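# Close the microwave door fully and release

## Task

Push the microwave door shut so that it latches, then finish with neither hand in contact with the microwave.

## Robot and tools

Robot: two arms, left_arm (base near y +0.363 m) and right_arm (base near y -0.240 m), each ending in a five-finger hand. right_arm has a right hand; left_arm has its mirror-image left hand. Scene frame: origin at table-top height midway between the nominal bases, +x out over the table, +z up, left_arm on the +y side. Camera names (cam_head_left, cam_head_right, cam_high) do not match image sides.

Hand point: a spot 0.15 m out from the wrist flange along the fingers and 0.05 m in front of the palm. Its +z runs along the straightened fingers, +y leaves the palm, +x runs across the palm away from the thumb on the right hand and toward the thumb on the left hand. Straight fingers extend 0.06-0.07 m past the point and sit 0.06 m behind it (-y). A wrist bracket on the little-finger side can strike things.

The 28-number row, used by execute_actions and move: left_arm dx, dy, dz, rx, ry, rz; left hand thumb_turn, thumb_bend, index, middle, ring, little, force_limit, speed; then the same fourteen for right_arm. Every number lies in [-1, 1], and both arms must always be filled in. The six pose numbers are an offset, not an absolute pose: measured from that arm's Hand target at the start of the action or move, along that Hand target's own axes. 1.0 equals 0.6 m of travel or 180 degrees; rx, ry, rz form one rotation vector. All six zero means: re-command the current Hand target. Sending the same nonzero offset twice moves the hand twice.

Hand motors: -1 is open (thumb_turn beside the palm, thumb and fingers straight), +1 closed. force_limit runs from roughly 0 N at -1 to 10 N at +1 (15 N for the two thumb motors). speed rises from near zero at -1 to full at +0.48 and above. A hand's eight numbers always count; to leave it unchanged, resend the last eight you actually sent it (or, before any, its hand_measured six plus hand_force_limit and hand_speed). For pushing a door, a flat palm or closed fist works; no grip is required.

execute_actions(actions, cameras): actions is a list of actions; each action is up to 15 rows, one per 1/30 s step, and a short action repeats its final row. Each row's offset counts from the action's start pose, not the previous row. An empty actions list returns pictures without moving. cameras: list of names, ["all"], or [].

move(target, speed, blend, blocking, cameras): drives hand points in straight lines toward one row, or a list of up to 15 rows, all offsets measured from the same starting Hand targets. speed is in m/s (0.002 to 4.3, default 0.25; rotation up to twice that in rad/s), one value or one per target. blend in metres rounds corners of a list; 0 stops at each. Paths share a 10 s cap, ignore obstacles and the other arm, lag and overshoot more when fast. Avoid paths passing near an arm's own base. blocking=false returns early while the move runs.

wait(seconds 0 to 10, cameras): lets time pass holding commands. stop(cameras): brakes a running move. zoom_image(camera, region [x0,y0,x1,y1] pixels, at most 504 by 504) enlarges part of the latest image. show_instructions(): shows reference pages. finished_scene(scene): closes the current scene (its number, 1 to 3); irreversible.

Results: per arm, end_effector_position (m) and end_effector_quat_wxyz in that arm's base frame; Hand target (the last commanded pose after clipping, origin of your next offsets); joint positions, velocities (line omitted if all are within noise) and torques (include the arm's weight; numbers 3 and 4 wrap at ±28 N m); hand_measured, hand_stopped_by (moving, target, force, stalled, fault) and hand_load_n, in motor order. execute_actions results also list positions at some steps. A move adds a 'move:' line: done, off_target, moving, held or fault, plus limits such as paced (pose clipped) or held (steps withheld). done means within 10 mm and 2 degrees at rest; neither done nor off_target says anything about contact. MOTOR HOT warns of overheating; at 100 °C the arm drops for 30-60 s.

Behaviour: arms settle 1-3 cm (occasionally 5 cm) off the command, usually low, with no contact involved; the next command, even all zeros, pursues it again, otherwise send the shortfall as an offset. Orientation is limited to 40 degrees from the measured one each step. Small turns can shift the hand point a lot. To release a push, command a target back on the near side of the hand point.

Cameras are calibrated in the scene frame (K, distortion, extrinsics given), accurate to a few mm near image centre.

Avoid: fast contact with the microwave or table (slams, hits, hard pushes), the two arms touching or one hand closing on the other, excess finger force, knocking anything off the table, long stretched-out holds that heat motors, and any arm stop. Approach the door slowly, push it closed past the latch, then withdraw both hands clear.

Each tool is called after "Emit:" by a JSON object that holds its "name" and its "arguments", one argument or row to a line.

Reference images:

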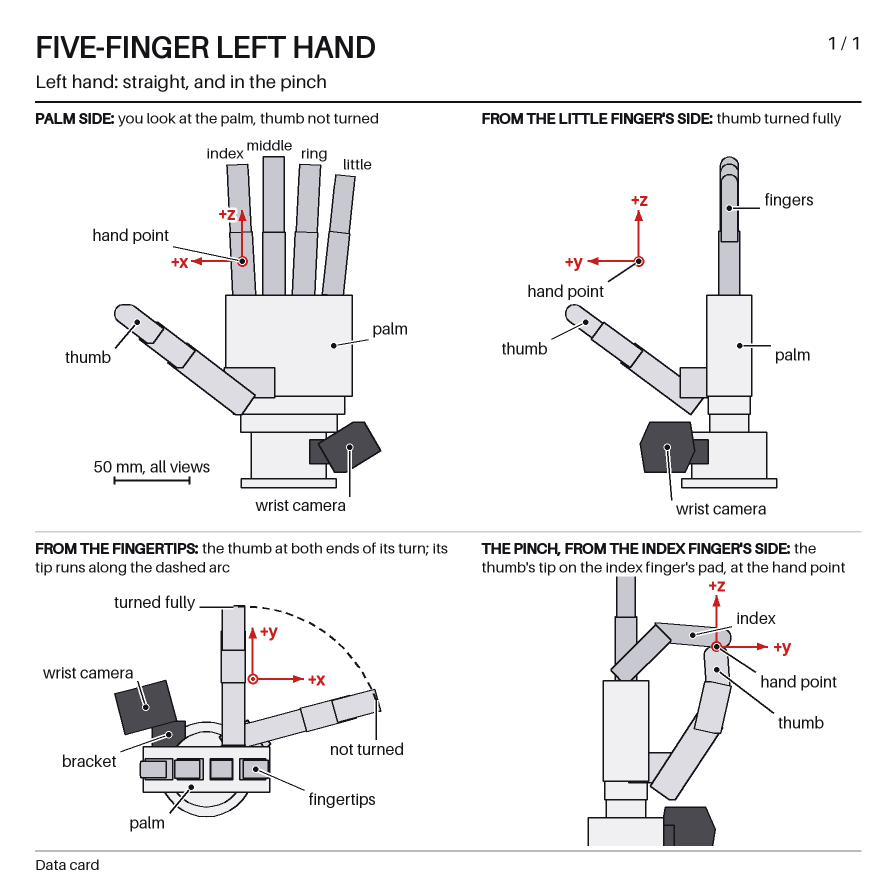

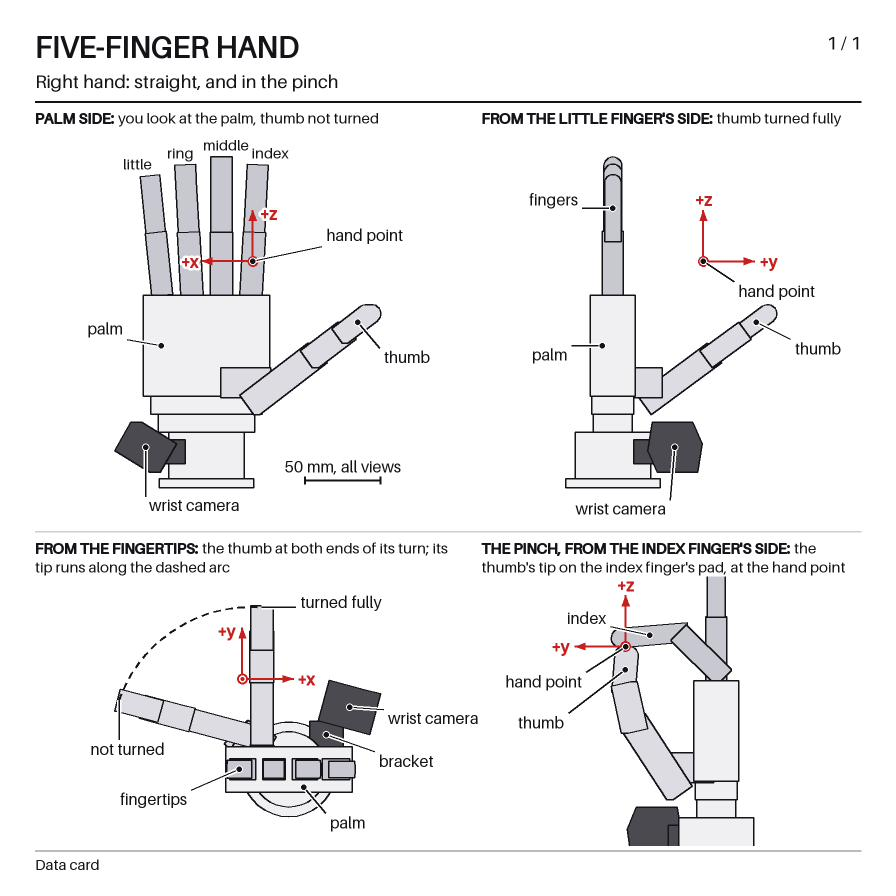

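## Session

Emit:
{"name": "execute_actions", "arguments": {
  "actions": []
}}

Emit:
{"name": "zoom_image", "arguments": {
  "camera": "cam_high",
  "region": [220, 60, 480, 320]
}}

Emit:
{"name": "zoom_image", "arguments": {
  "camera": "cam_head_left",
  "region": [220, 200, 460, 440]
}}

Emit:
{"name": "zoom_image", "arguments": {
  "camera": "cam_head_right",
  "region": [240, 200, 480, 440]
}}

Scene clock: 0.00 s.
left_arm: end_effector_position=(+0.4886, -0.1116, +0.2573) hand_measured=(-1.000, -1.000, -1.000, -1.000, -1.000, -1.000) hand_load_n=(+0.0, +0.0, +0.0, +0.0, +0.0, +0.0) hand_stopped_by=(target, target, target, target, target, target) hand_force_limit=0.00 hand_speed=-0.80 end_effector_quat_wxyz=(+0.027, +0.351, +0.923, -0.155) | right_arm: end_effector_position=(+0.0636, +0.1161, +0.3539) hand_measured=(-1.000, -1.000, -1.000, -1.000, -1.000, -1.000) hand_load_n=(+0.0, +0.0, +0.0, +0.0, +0.0, +0.0) hand_stopped_by=(target, target, target, target, target, target) hand_force_limit=0.00 hand_speed=-0.80 end_effector_quat_wxyz=(-0.276, +0.938, -0.060, +0.201)
Joint positions: left_arm=[-0.232 1.639 1.726 -1.644 0.315 2.065] | right_arm=[1.393 0.495 1.16 -1.606 0.323 -0.155]
Joint velocities: within noise
Joint torques (N m): no reading
Heat: left arm: hottest shoulder 30 °C; right arm: hottest waist 30 °C.
Hand target: left_arm +0.4950, -0.1132, +0.2724; +0.046, +0.354, +0.922, -0.152 | right_arm +0.0636, +0.1163, +0.3612; -0.285, +0.935, -0.062, +0.202

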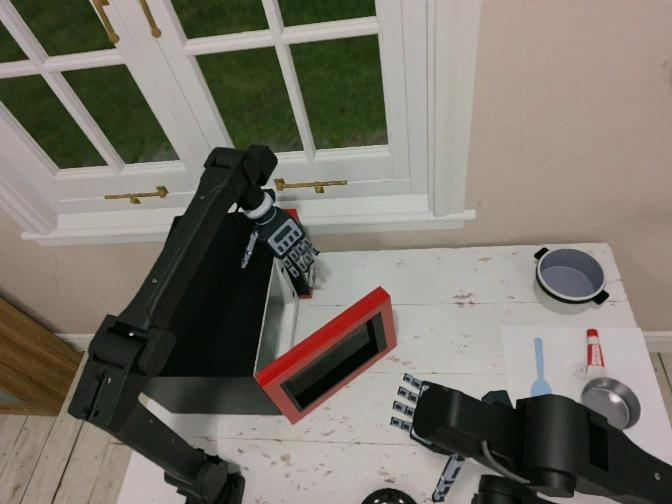

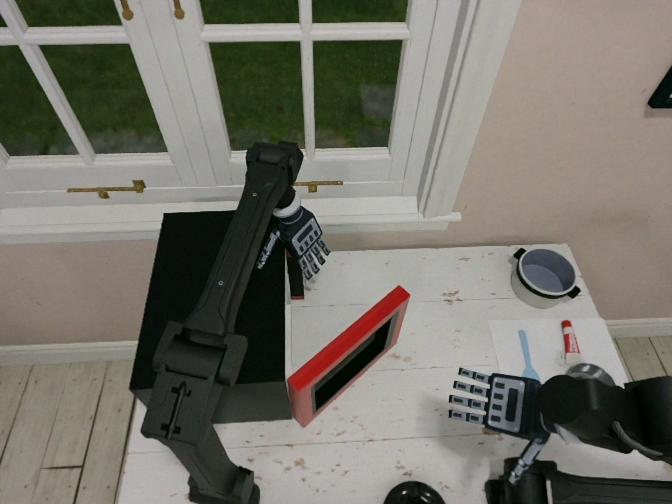

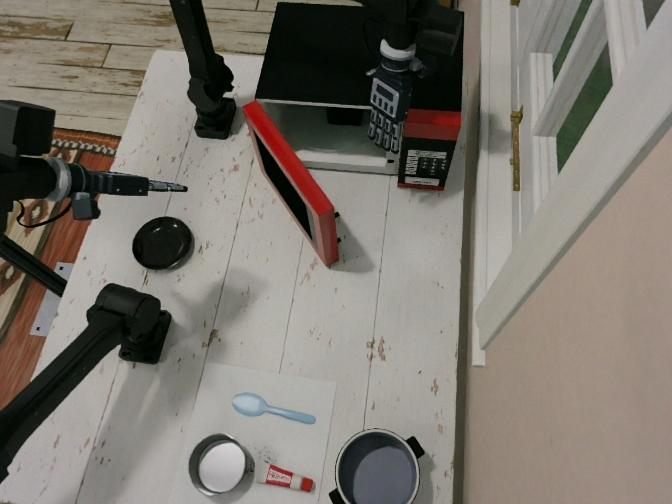

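Scaled by 1.938 from the camera's 672x504 image, which has a finer 960x720 frame.

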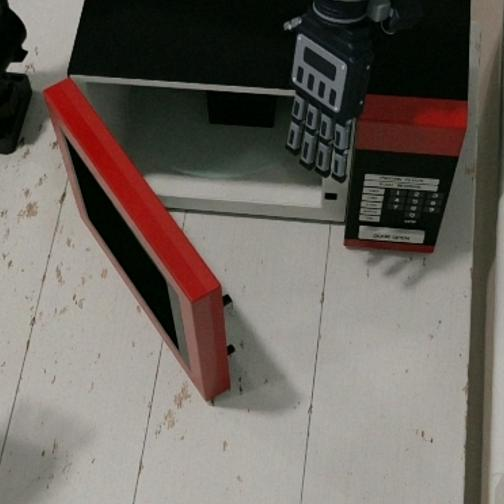

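Scaled by 2.100 from the camera's 672x504 image, which has a finer 960x720 frame.

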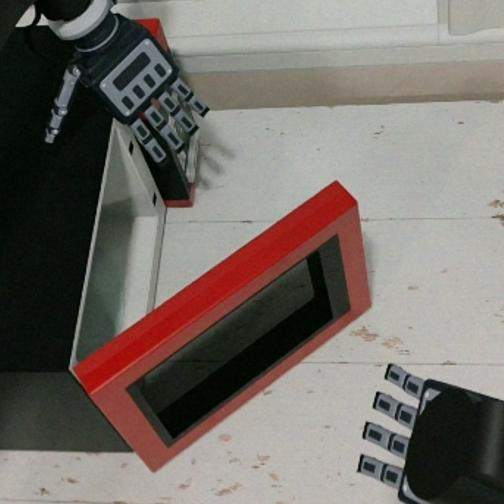

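Scaled by 2.100 from the camera's 672x504 image, which has a finer 960x720 frame.

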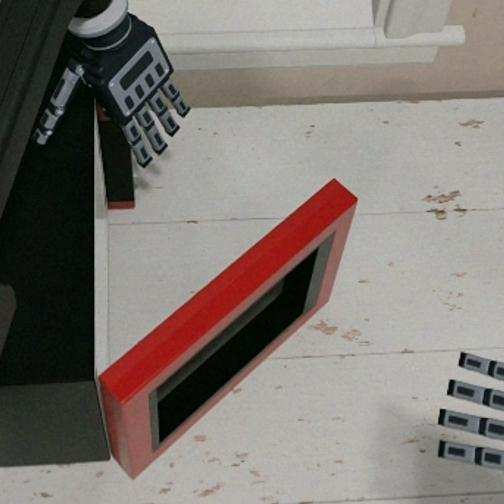

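Emit:
{"name": "move", "arguments": {
  "target": [
    [0.015,-0.026,-0.151,-0.0532,-0.0586,0.0261,-1,-1,-1,-1,-1,-1,0,-0.8,0.368,0.1163,0.304,-0.042,0.2691,-0.2115,1,-1,0.9,0.9,0.9,0.9,-0.2,0.2],
    [0.12,-0.0133,-0.2808,-0.1775,-0.1953,0.0869,-1,-1,-1,-1,-1,-1,0,-0.8,0.2848,0.1565,0.5673,-0.042,0.2691,-0.2115,1,-1,0.9,0.9,0.9,0.9,-0.2,0.2]
  ],
  "speed": 0.35,
  "blend": 0.04,
  "cameras": ["all"]
}}

Scene clock: 6.03 s.
left_arm: end_effector_position=(+0.4361, -0.0266, +0.4160) hand_measured=(-1.000, -1.000, -1.000, -1.000, -1.000, -1.000) hand_load_n=(+0.0, +0.0, +0.5, +0.0, +0.0, +0.0) hand_stopped_by=(target, target, target, target, target, target) hand_force_limit=0.00 hand_speed=-0.80 end_effector_quat_wxyz=(+0.426, +0.321, +0.846, +0.006) | right_arm: end_effector_position=(+0.3652, +0.1743, +0.1163) hand_measured=(+1.000, -1.000, +0.900, +0.900, +0.900, +0.900) hand_load_n=(+0.5, +0.0, +0.0, +0.0, +0.0, +0.0) hand_stopped_by=(target, target, target, target, target, target) hand_force_limit=-0.20 hand_speed=0.20 end_effector_quat_wxyz=(-0.099, +0.756, +0.111, +0.638)
Joint positions: left_arm=[-0.142 0.953 1.256 -1.003 0.16 2.08] | right_arm=[0.808 1.226 0.251 0.785 0.502 -1.47]
Joint torques (N m): left_arm=[0.56 -4.66 10.26 3.45 0.07 0.27] | right_arm=[1.44 -5.66 5.79 2.99 0.28 -0.02]
Heat: left arm: hottest shoulder 30 °C; right arm: hottest waist 30 °C.
Hand target: left_arm +0.4400, -0.0199, +0.4207; +0.431, +0.385, +0.816, +0.012 | right_arm +0.3600, +0.1722, +0.1104; -0.097, +0.757, +0.115, +0.636
Off the commanded pose: left_arm 0.009 m, 8 deg | right_arm 0.008 m, 1 deg.
joint sent to its limit (left arm) — joint 6 (wrist roll), upper limit. The joint targets are off in orientation, not in position.
move: off_target (left_arm)

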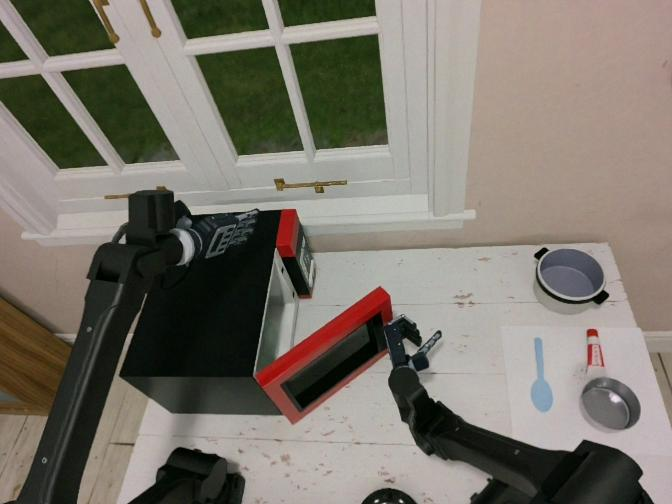

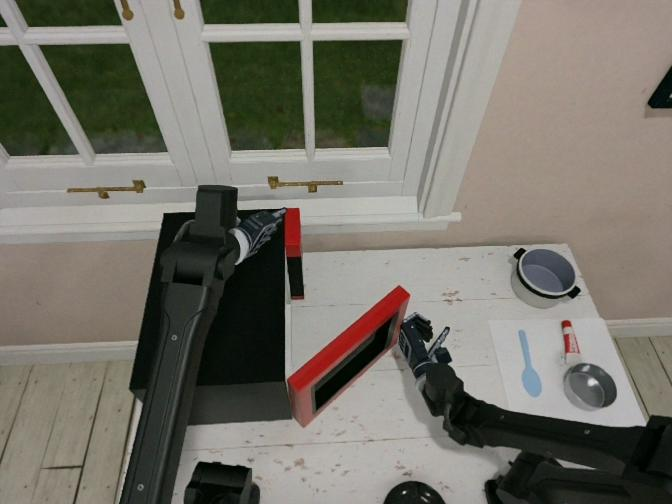

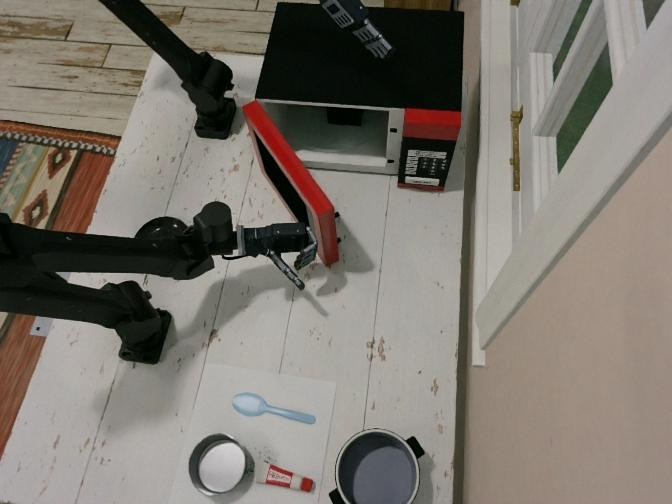

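Emit:
{"name": "move", "arguments": {
  "target": [
    [0,0,0,0,0,0,-1,-1,-1,-1,-1,-1,0,-0.8,0.0078,-0.0227,0.0445,0,0,0,1,-1,0.9,0.9,0.9,0.9,-0.2,0.2],
    [0,0,0,0,0,0,-1,-1,-1,-1,-1,-1,0,-0.8,0.0238,-0.0835,0.1357,0.0109,0,-0.0019,1,-1,0.9,0.9,0.9,0.9,-0.2,0.2],
    [0,0,0,0,0,0,-1,-1,-1,-1,-1,-1,0,-0.8,0.0477,-0.1627,0.2118,0.0274,0,-0.0048,1,-1,0.9,0.9,0.9,0.9,-0.2,0.2],
    [0,0,0,0,0,0,-1,-1,-1,-1,-1,-1,0,-0.8,0.058,-0.2572,0.271,0.0438,0,-0.0077,1,-1,0.9,0.9,0.9,0.9,-0.2,0.2],
    [0,0,0,0,0,0,-1,-1,-1,-1,-1,-1,0,-0.8,0.0643,-0.3628,0.3067,0.0547,0,-0.0096,1,-1,0.9,0.9,0.9,0.9,-0.2,0.2],
    [0,0,0,0,0,0,-1,-1,-1,-1,-1,-1,0,-0.8,0.0745,-0.6325,0.3645,0.1094,0,-0.0193,1,-1,0.9,0.9,0.9,0.9,-0.2,0.2]
  ],
  "speed": [0.12,0.15,0.15,0.15,0.12,0.12],
  "blend": 0.02,
  "cameras": ["all"]
}}

Emit:
{"name": "zoom_image", "arguments": {
  "camera": "cam_head_right",
  "region": [260, 200, 330, 300]
}}

Emit:
{"name": "zoom_image", "arguments": {
  "camera": "cam_high",
  "region": [360, 90, 480, 200]
}}

Scene clock: 10.73 s.
left_arm: end_effector_position=(+0.4361, -0.0266, +0.4160) hand_measured=(-1.000, -1.000, -1.000, -1.000, -1.000, -1.000) hand_load_n=(+0.0, +0.0, +0.0, -0.5, +0.0, +0.0) hand_stopped_by=(target, target, target, target, target, target) hand_force_limit=0.00 hand_speed=-0.80 end_effector_quat_wxyz=(+0.426, +0.321, +0.846, +0.006) | right_arm: end_effector_position=(+0.4763, +0.4058, +0.1020) hand_measured=(+1.000, -1.000, +0.900, +0.900, +0.900, +0.900) hand_load_n=(+0.0, +0.0, +0.0, +0.5, +0.0, +0.0) hand_stopped_by=(target, target, target, target, target, target) hand_force_limit=-0.20 hand_speed=0.20 end_effector_quat_wxyz=(-0.112, +0.767, +0.111, +0.622)
Joint positions: left_arm=[-0.142 0.953 1.256 -1.003 0.16 2.08] | right_arm=[0.96 1.802 0.934 0.616 0.623 -1.387]
Joint torques (N m): left_arm=[0.62 -4.66 10.22 3.45 0.07 0.26] | right_arm=[13.39 -9.41 25.1 1.26 -5.52 -1.08]
Heat: left arm: hottest shoulder 30 °C; right arm: hottest waist 30 °C.
Hand target: left_arm +0.4400, -0.0199, +0.4207; +0.431, +0.385, +0.816, +0.012 | right_arm +0.4599, +0.6009, +0.1168; -0.206, +0.725, +0.245, +0.609
Off the commanded pose: left_arm 0.009 m, 8 deg | right_arm 0.196 m, 19 deg.
joint sent to its limit (left arm) — joint 6 (wrist roll), upper limit. The joint targets are off in orientation, not in position.
move: off_target (left_arm, right_arm); blend cut to 0.0152 m at target 1

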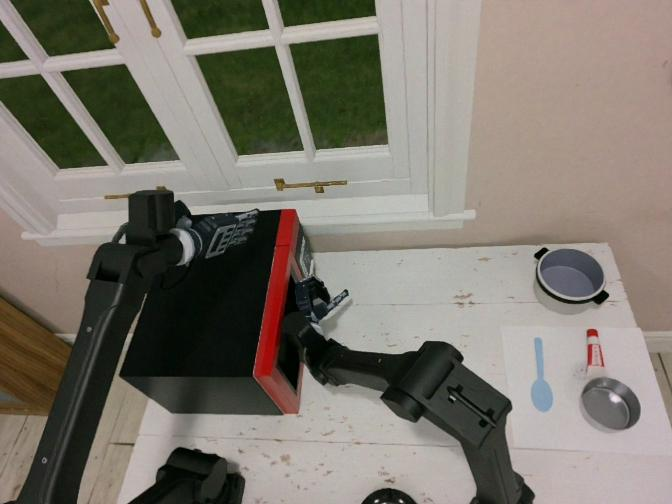

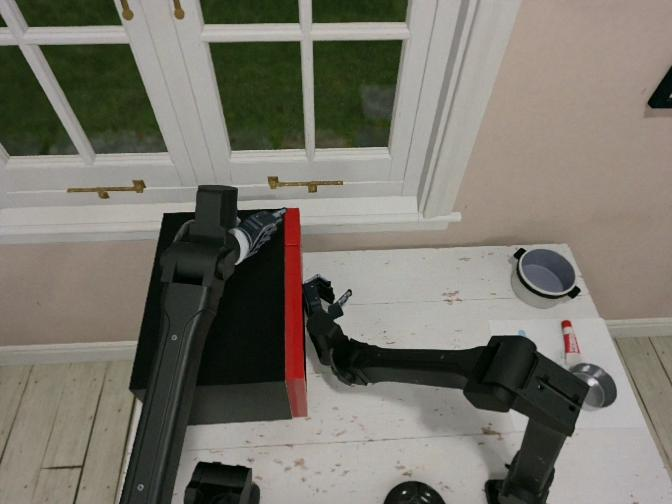

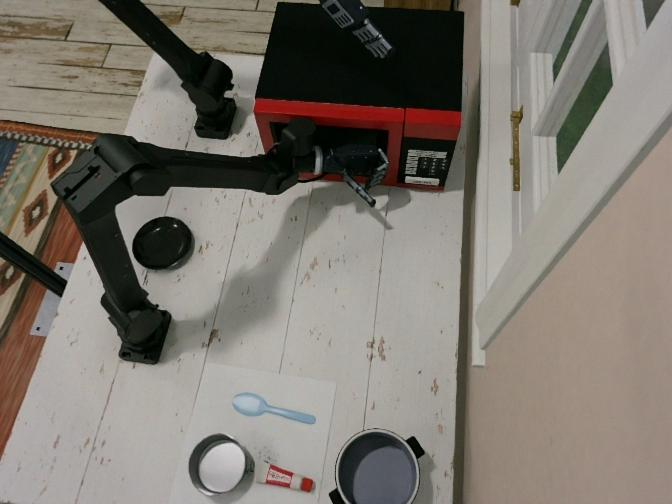

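Scaled by 5.040 from the camera's 672x504 image, which has a finer 960x720 frame.

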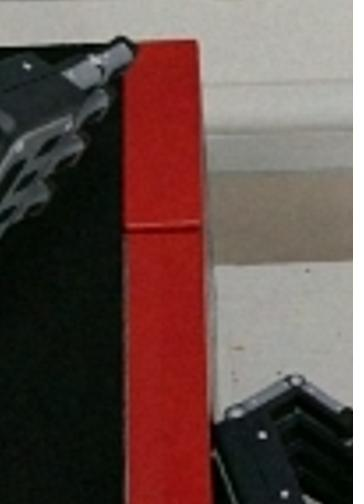

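Scaled by 4.200 from the camera's 672x504 image, which has a finer 960x720 frame.

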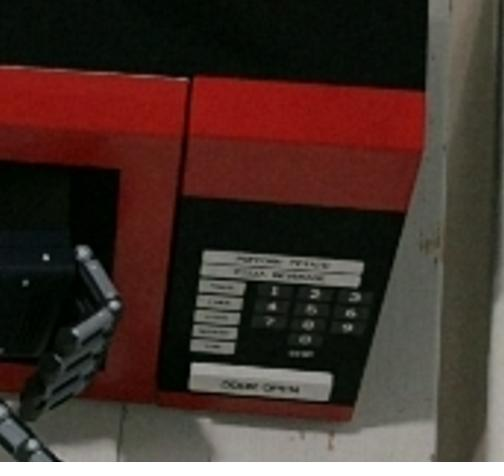

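Emit:
{"name": "move", "arguments": {
  "target": [0,0,0,0,0,0,-1,-1,-1,-1,-1,-1,0,-0.8,-0.044,0.384,-0.3743,0,0,0,1,-1,0.9,0.9,0.9,0.9,-0.2,0.2],
  "speed": 0.3,
  "cameras": ["cam_head_right", "cam_high"]
}}

Emit:
{"name": "zoom_image", "arguments": {
  "camera": "cam_head_right",
  "region": [260, 200, 330, 300]
}}

Emit:
{"name": "zoom_image", "arguments": {
  "camera": "cam_high",
  "region": [360, 90, 480, 200]
}}

Scene clock: 12.63 s.
left_arm: end_effector_position=(+0.4361, -0.0266, +0.4160) hand_measured=(-1.000, -1.000, -1.000, -1.000, -1.000, -1.000) hand_load_n=(+0.0, +0.0, +0.0, +0.0, +0.0, +0.0) hand_stopped_by=(target, target, target, target, target, target) hand_force_limit=0.00 hand_speed=-0.80 end_effector_quat_wxyz=(+0.426, +0.321, +0.846, +0.006) | right_arm: end_effector_position=(+0.4237, +0.2809, +0.1285) hand_measured=(+1.000, -1.000, +0.900, +0.900, +0.900, +0.900) hand_load_n=(+0.0, +0.5, +0.5, +0.0, +0.0, +0.0) hand_stopped_by=(target, target, target, target, target, target) hand_force_limit=-0.20 hand_speed=0.20 end_effector_quat_wxyz=(-0.207, +0.730, +0.238, +0.606)
Joint positions: left_arm=[-0.142 0.953 1.256 -1.003 0.16 2.08] | right_arm=[0.738 1.399 0.463 0.756 0.093 -1.54]
Joint torques (N m): left_arm=[0.56 -4.66 10.21 3.44 0.07 0.27] | right_arm=[1.32 -9.99 6.72 3 0.01 -0.12]
Heat: left arm: hottest elbow 31 °C; right arm: hottest waist 30 °C.
Hand target: left_arm +0.4400, -0.0199, +0.4207; +0.431, +0.385, +0.816, +0.012 | right_arm +0.4202, +0.2808, +0.1297; -0.206, +0.725, +0.245, +0.610
Off the commanded pose: left_arm 0.009 m, 8 deg | right_arm 0.004 m, 1 deg.
joint sent to its limit (left arm) — joint 6 (wrist roll), upper limit. The joint targets are off in orientation, not in position.
move: off_target (left_arm)
Images, in order (width x height): cam_head_right 672x504, cam_high 672x504.

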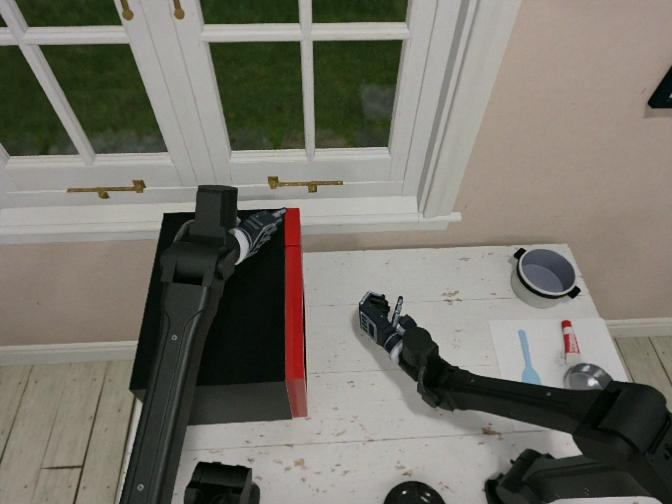

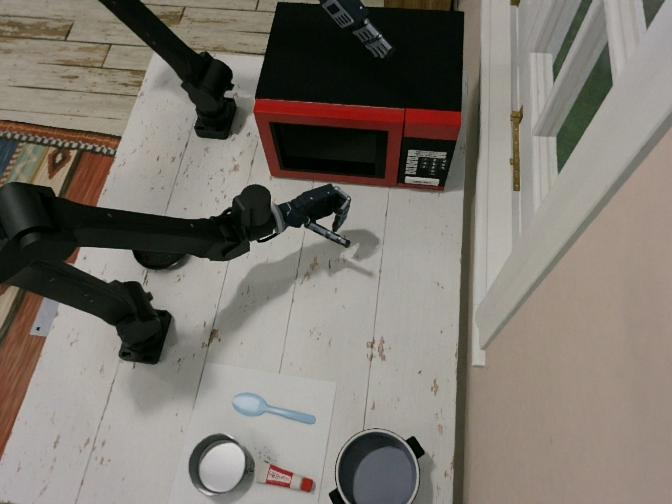

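Scaled by 5.040 from the camera's 672x504 image, which has a finer 960x720 frame.

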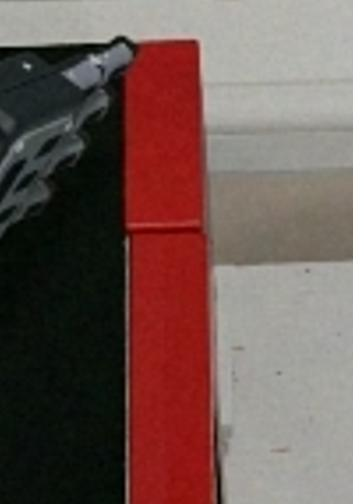

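Scaled by 4.200 from the camera's 672x504 image, which has a finer 960x720 frame.

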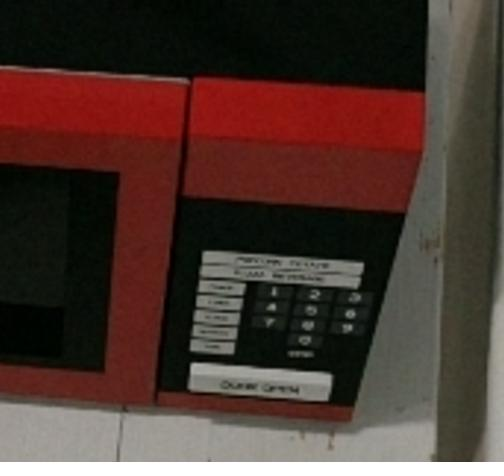

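Emit:
{"name": "finished_scene", "arguments": {
  "scene": 3
}}

The scene is finished: the task was done.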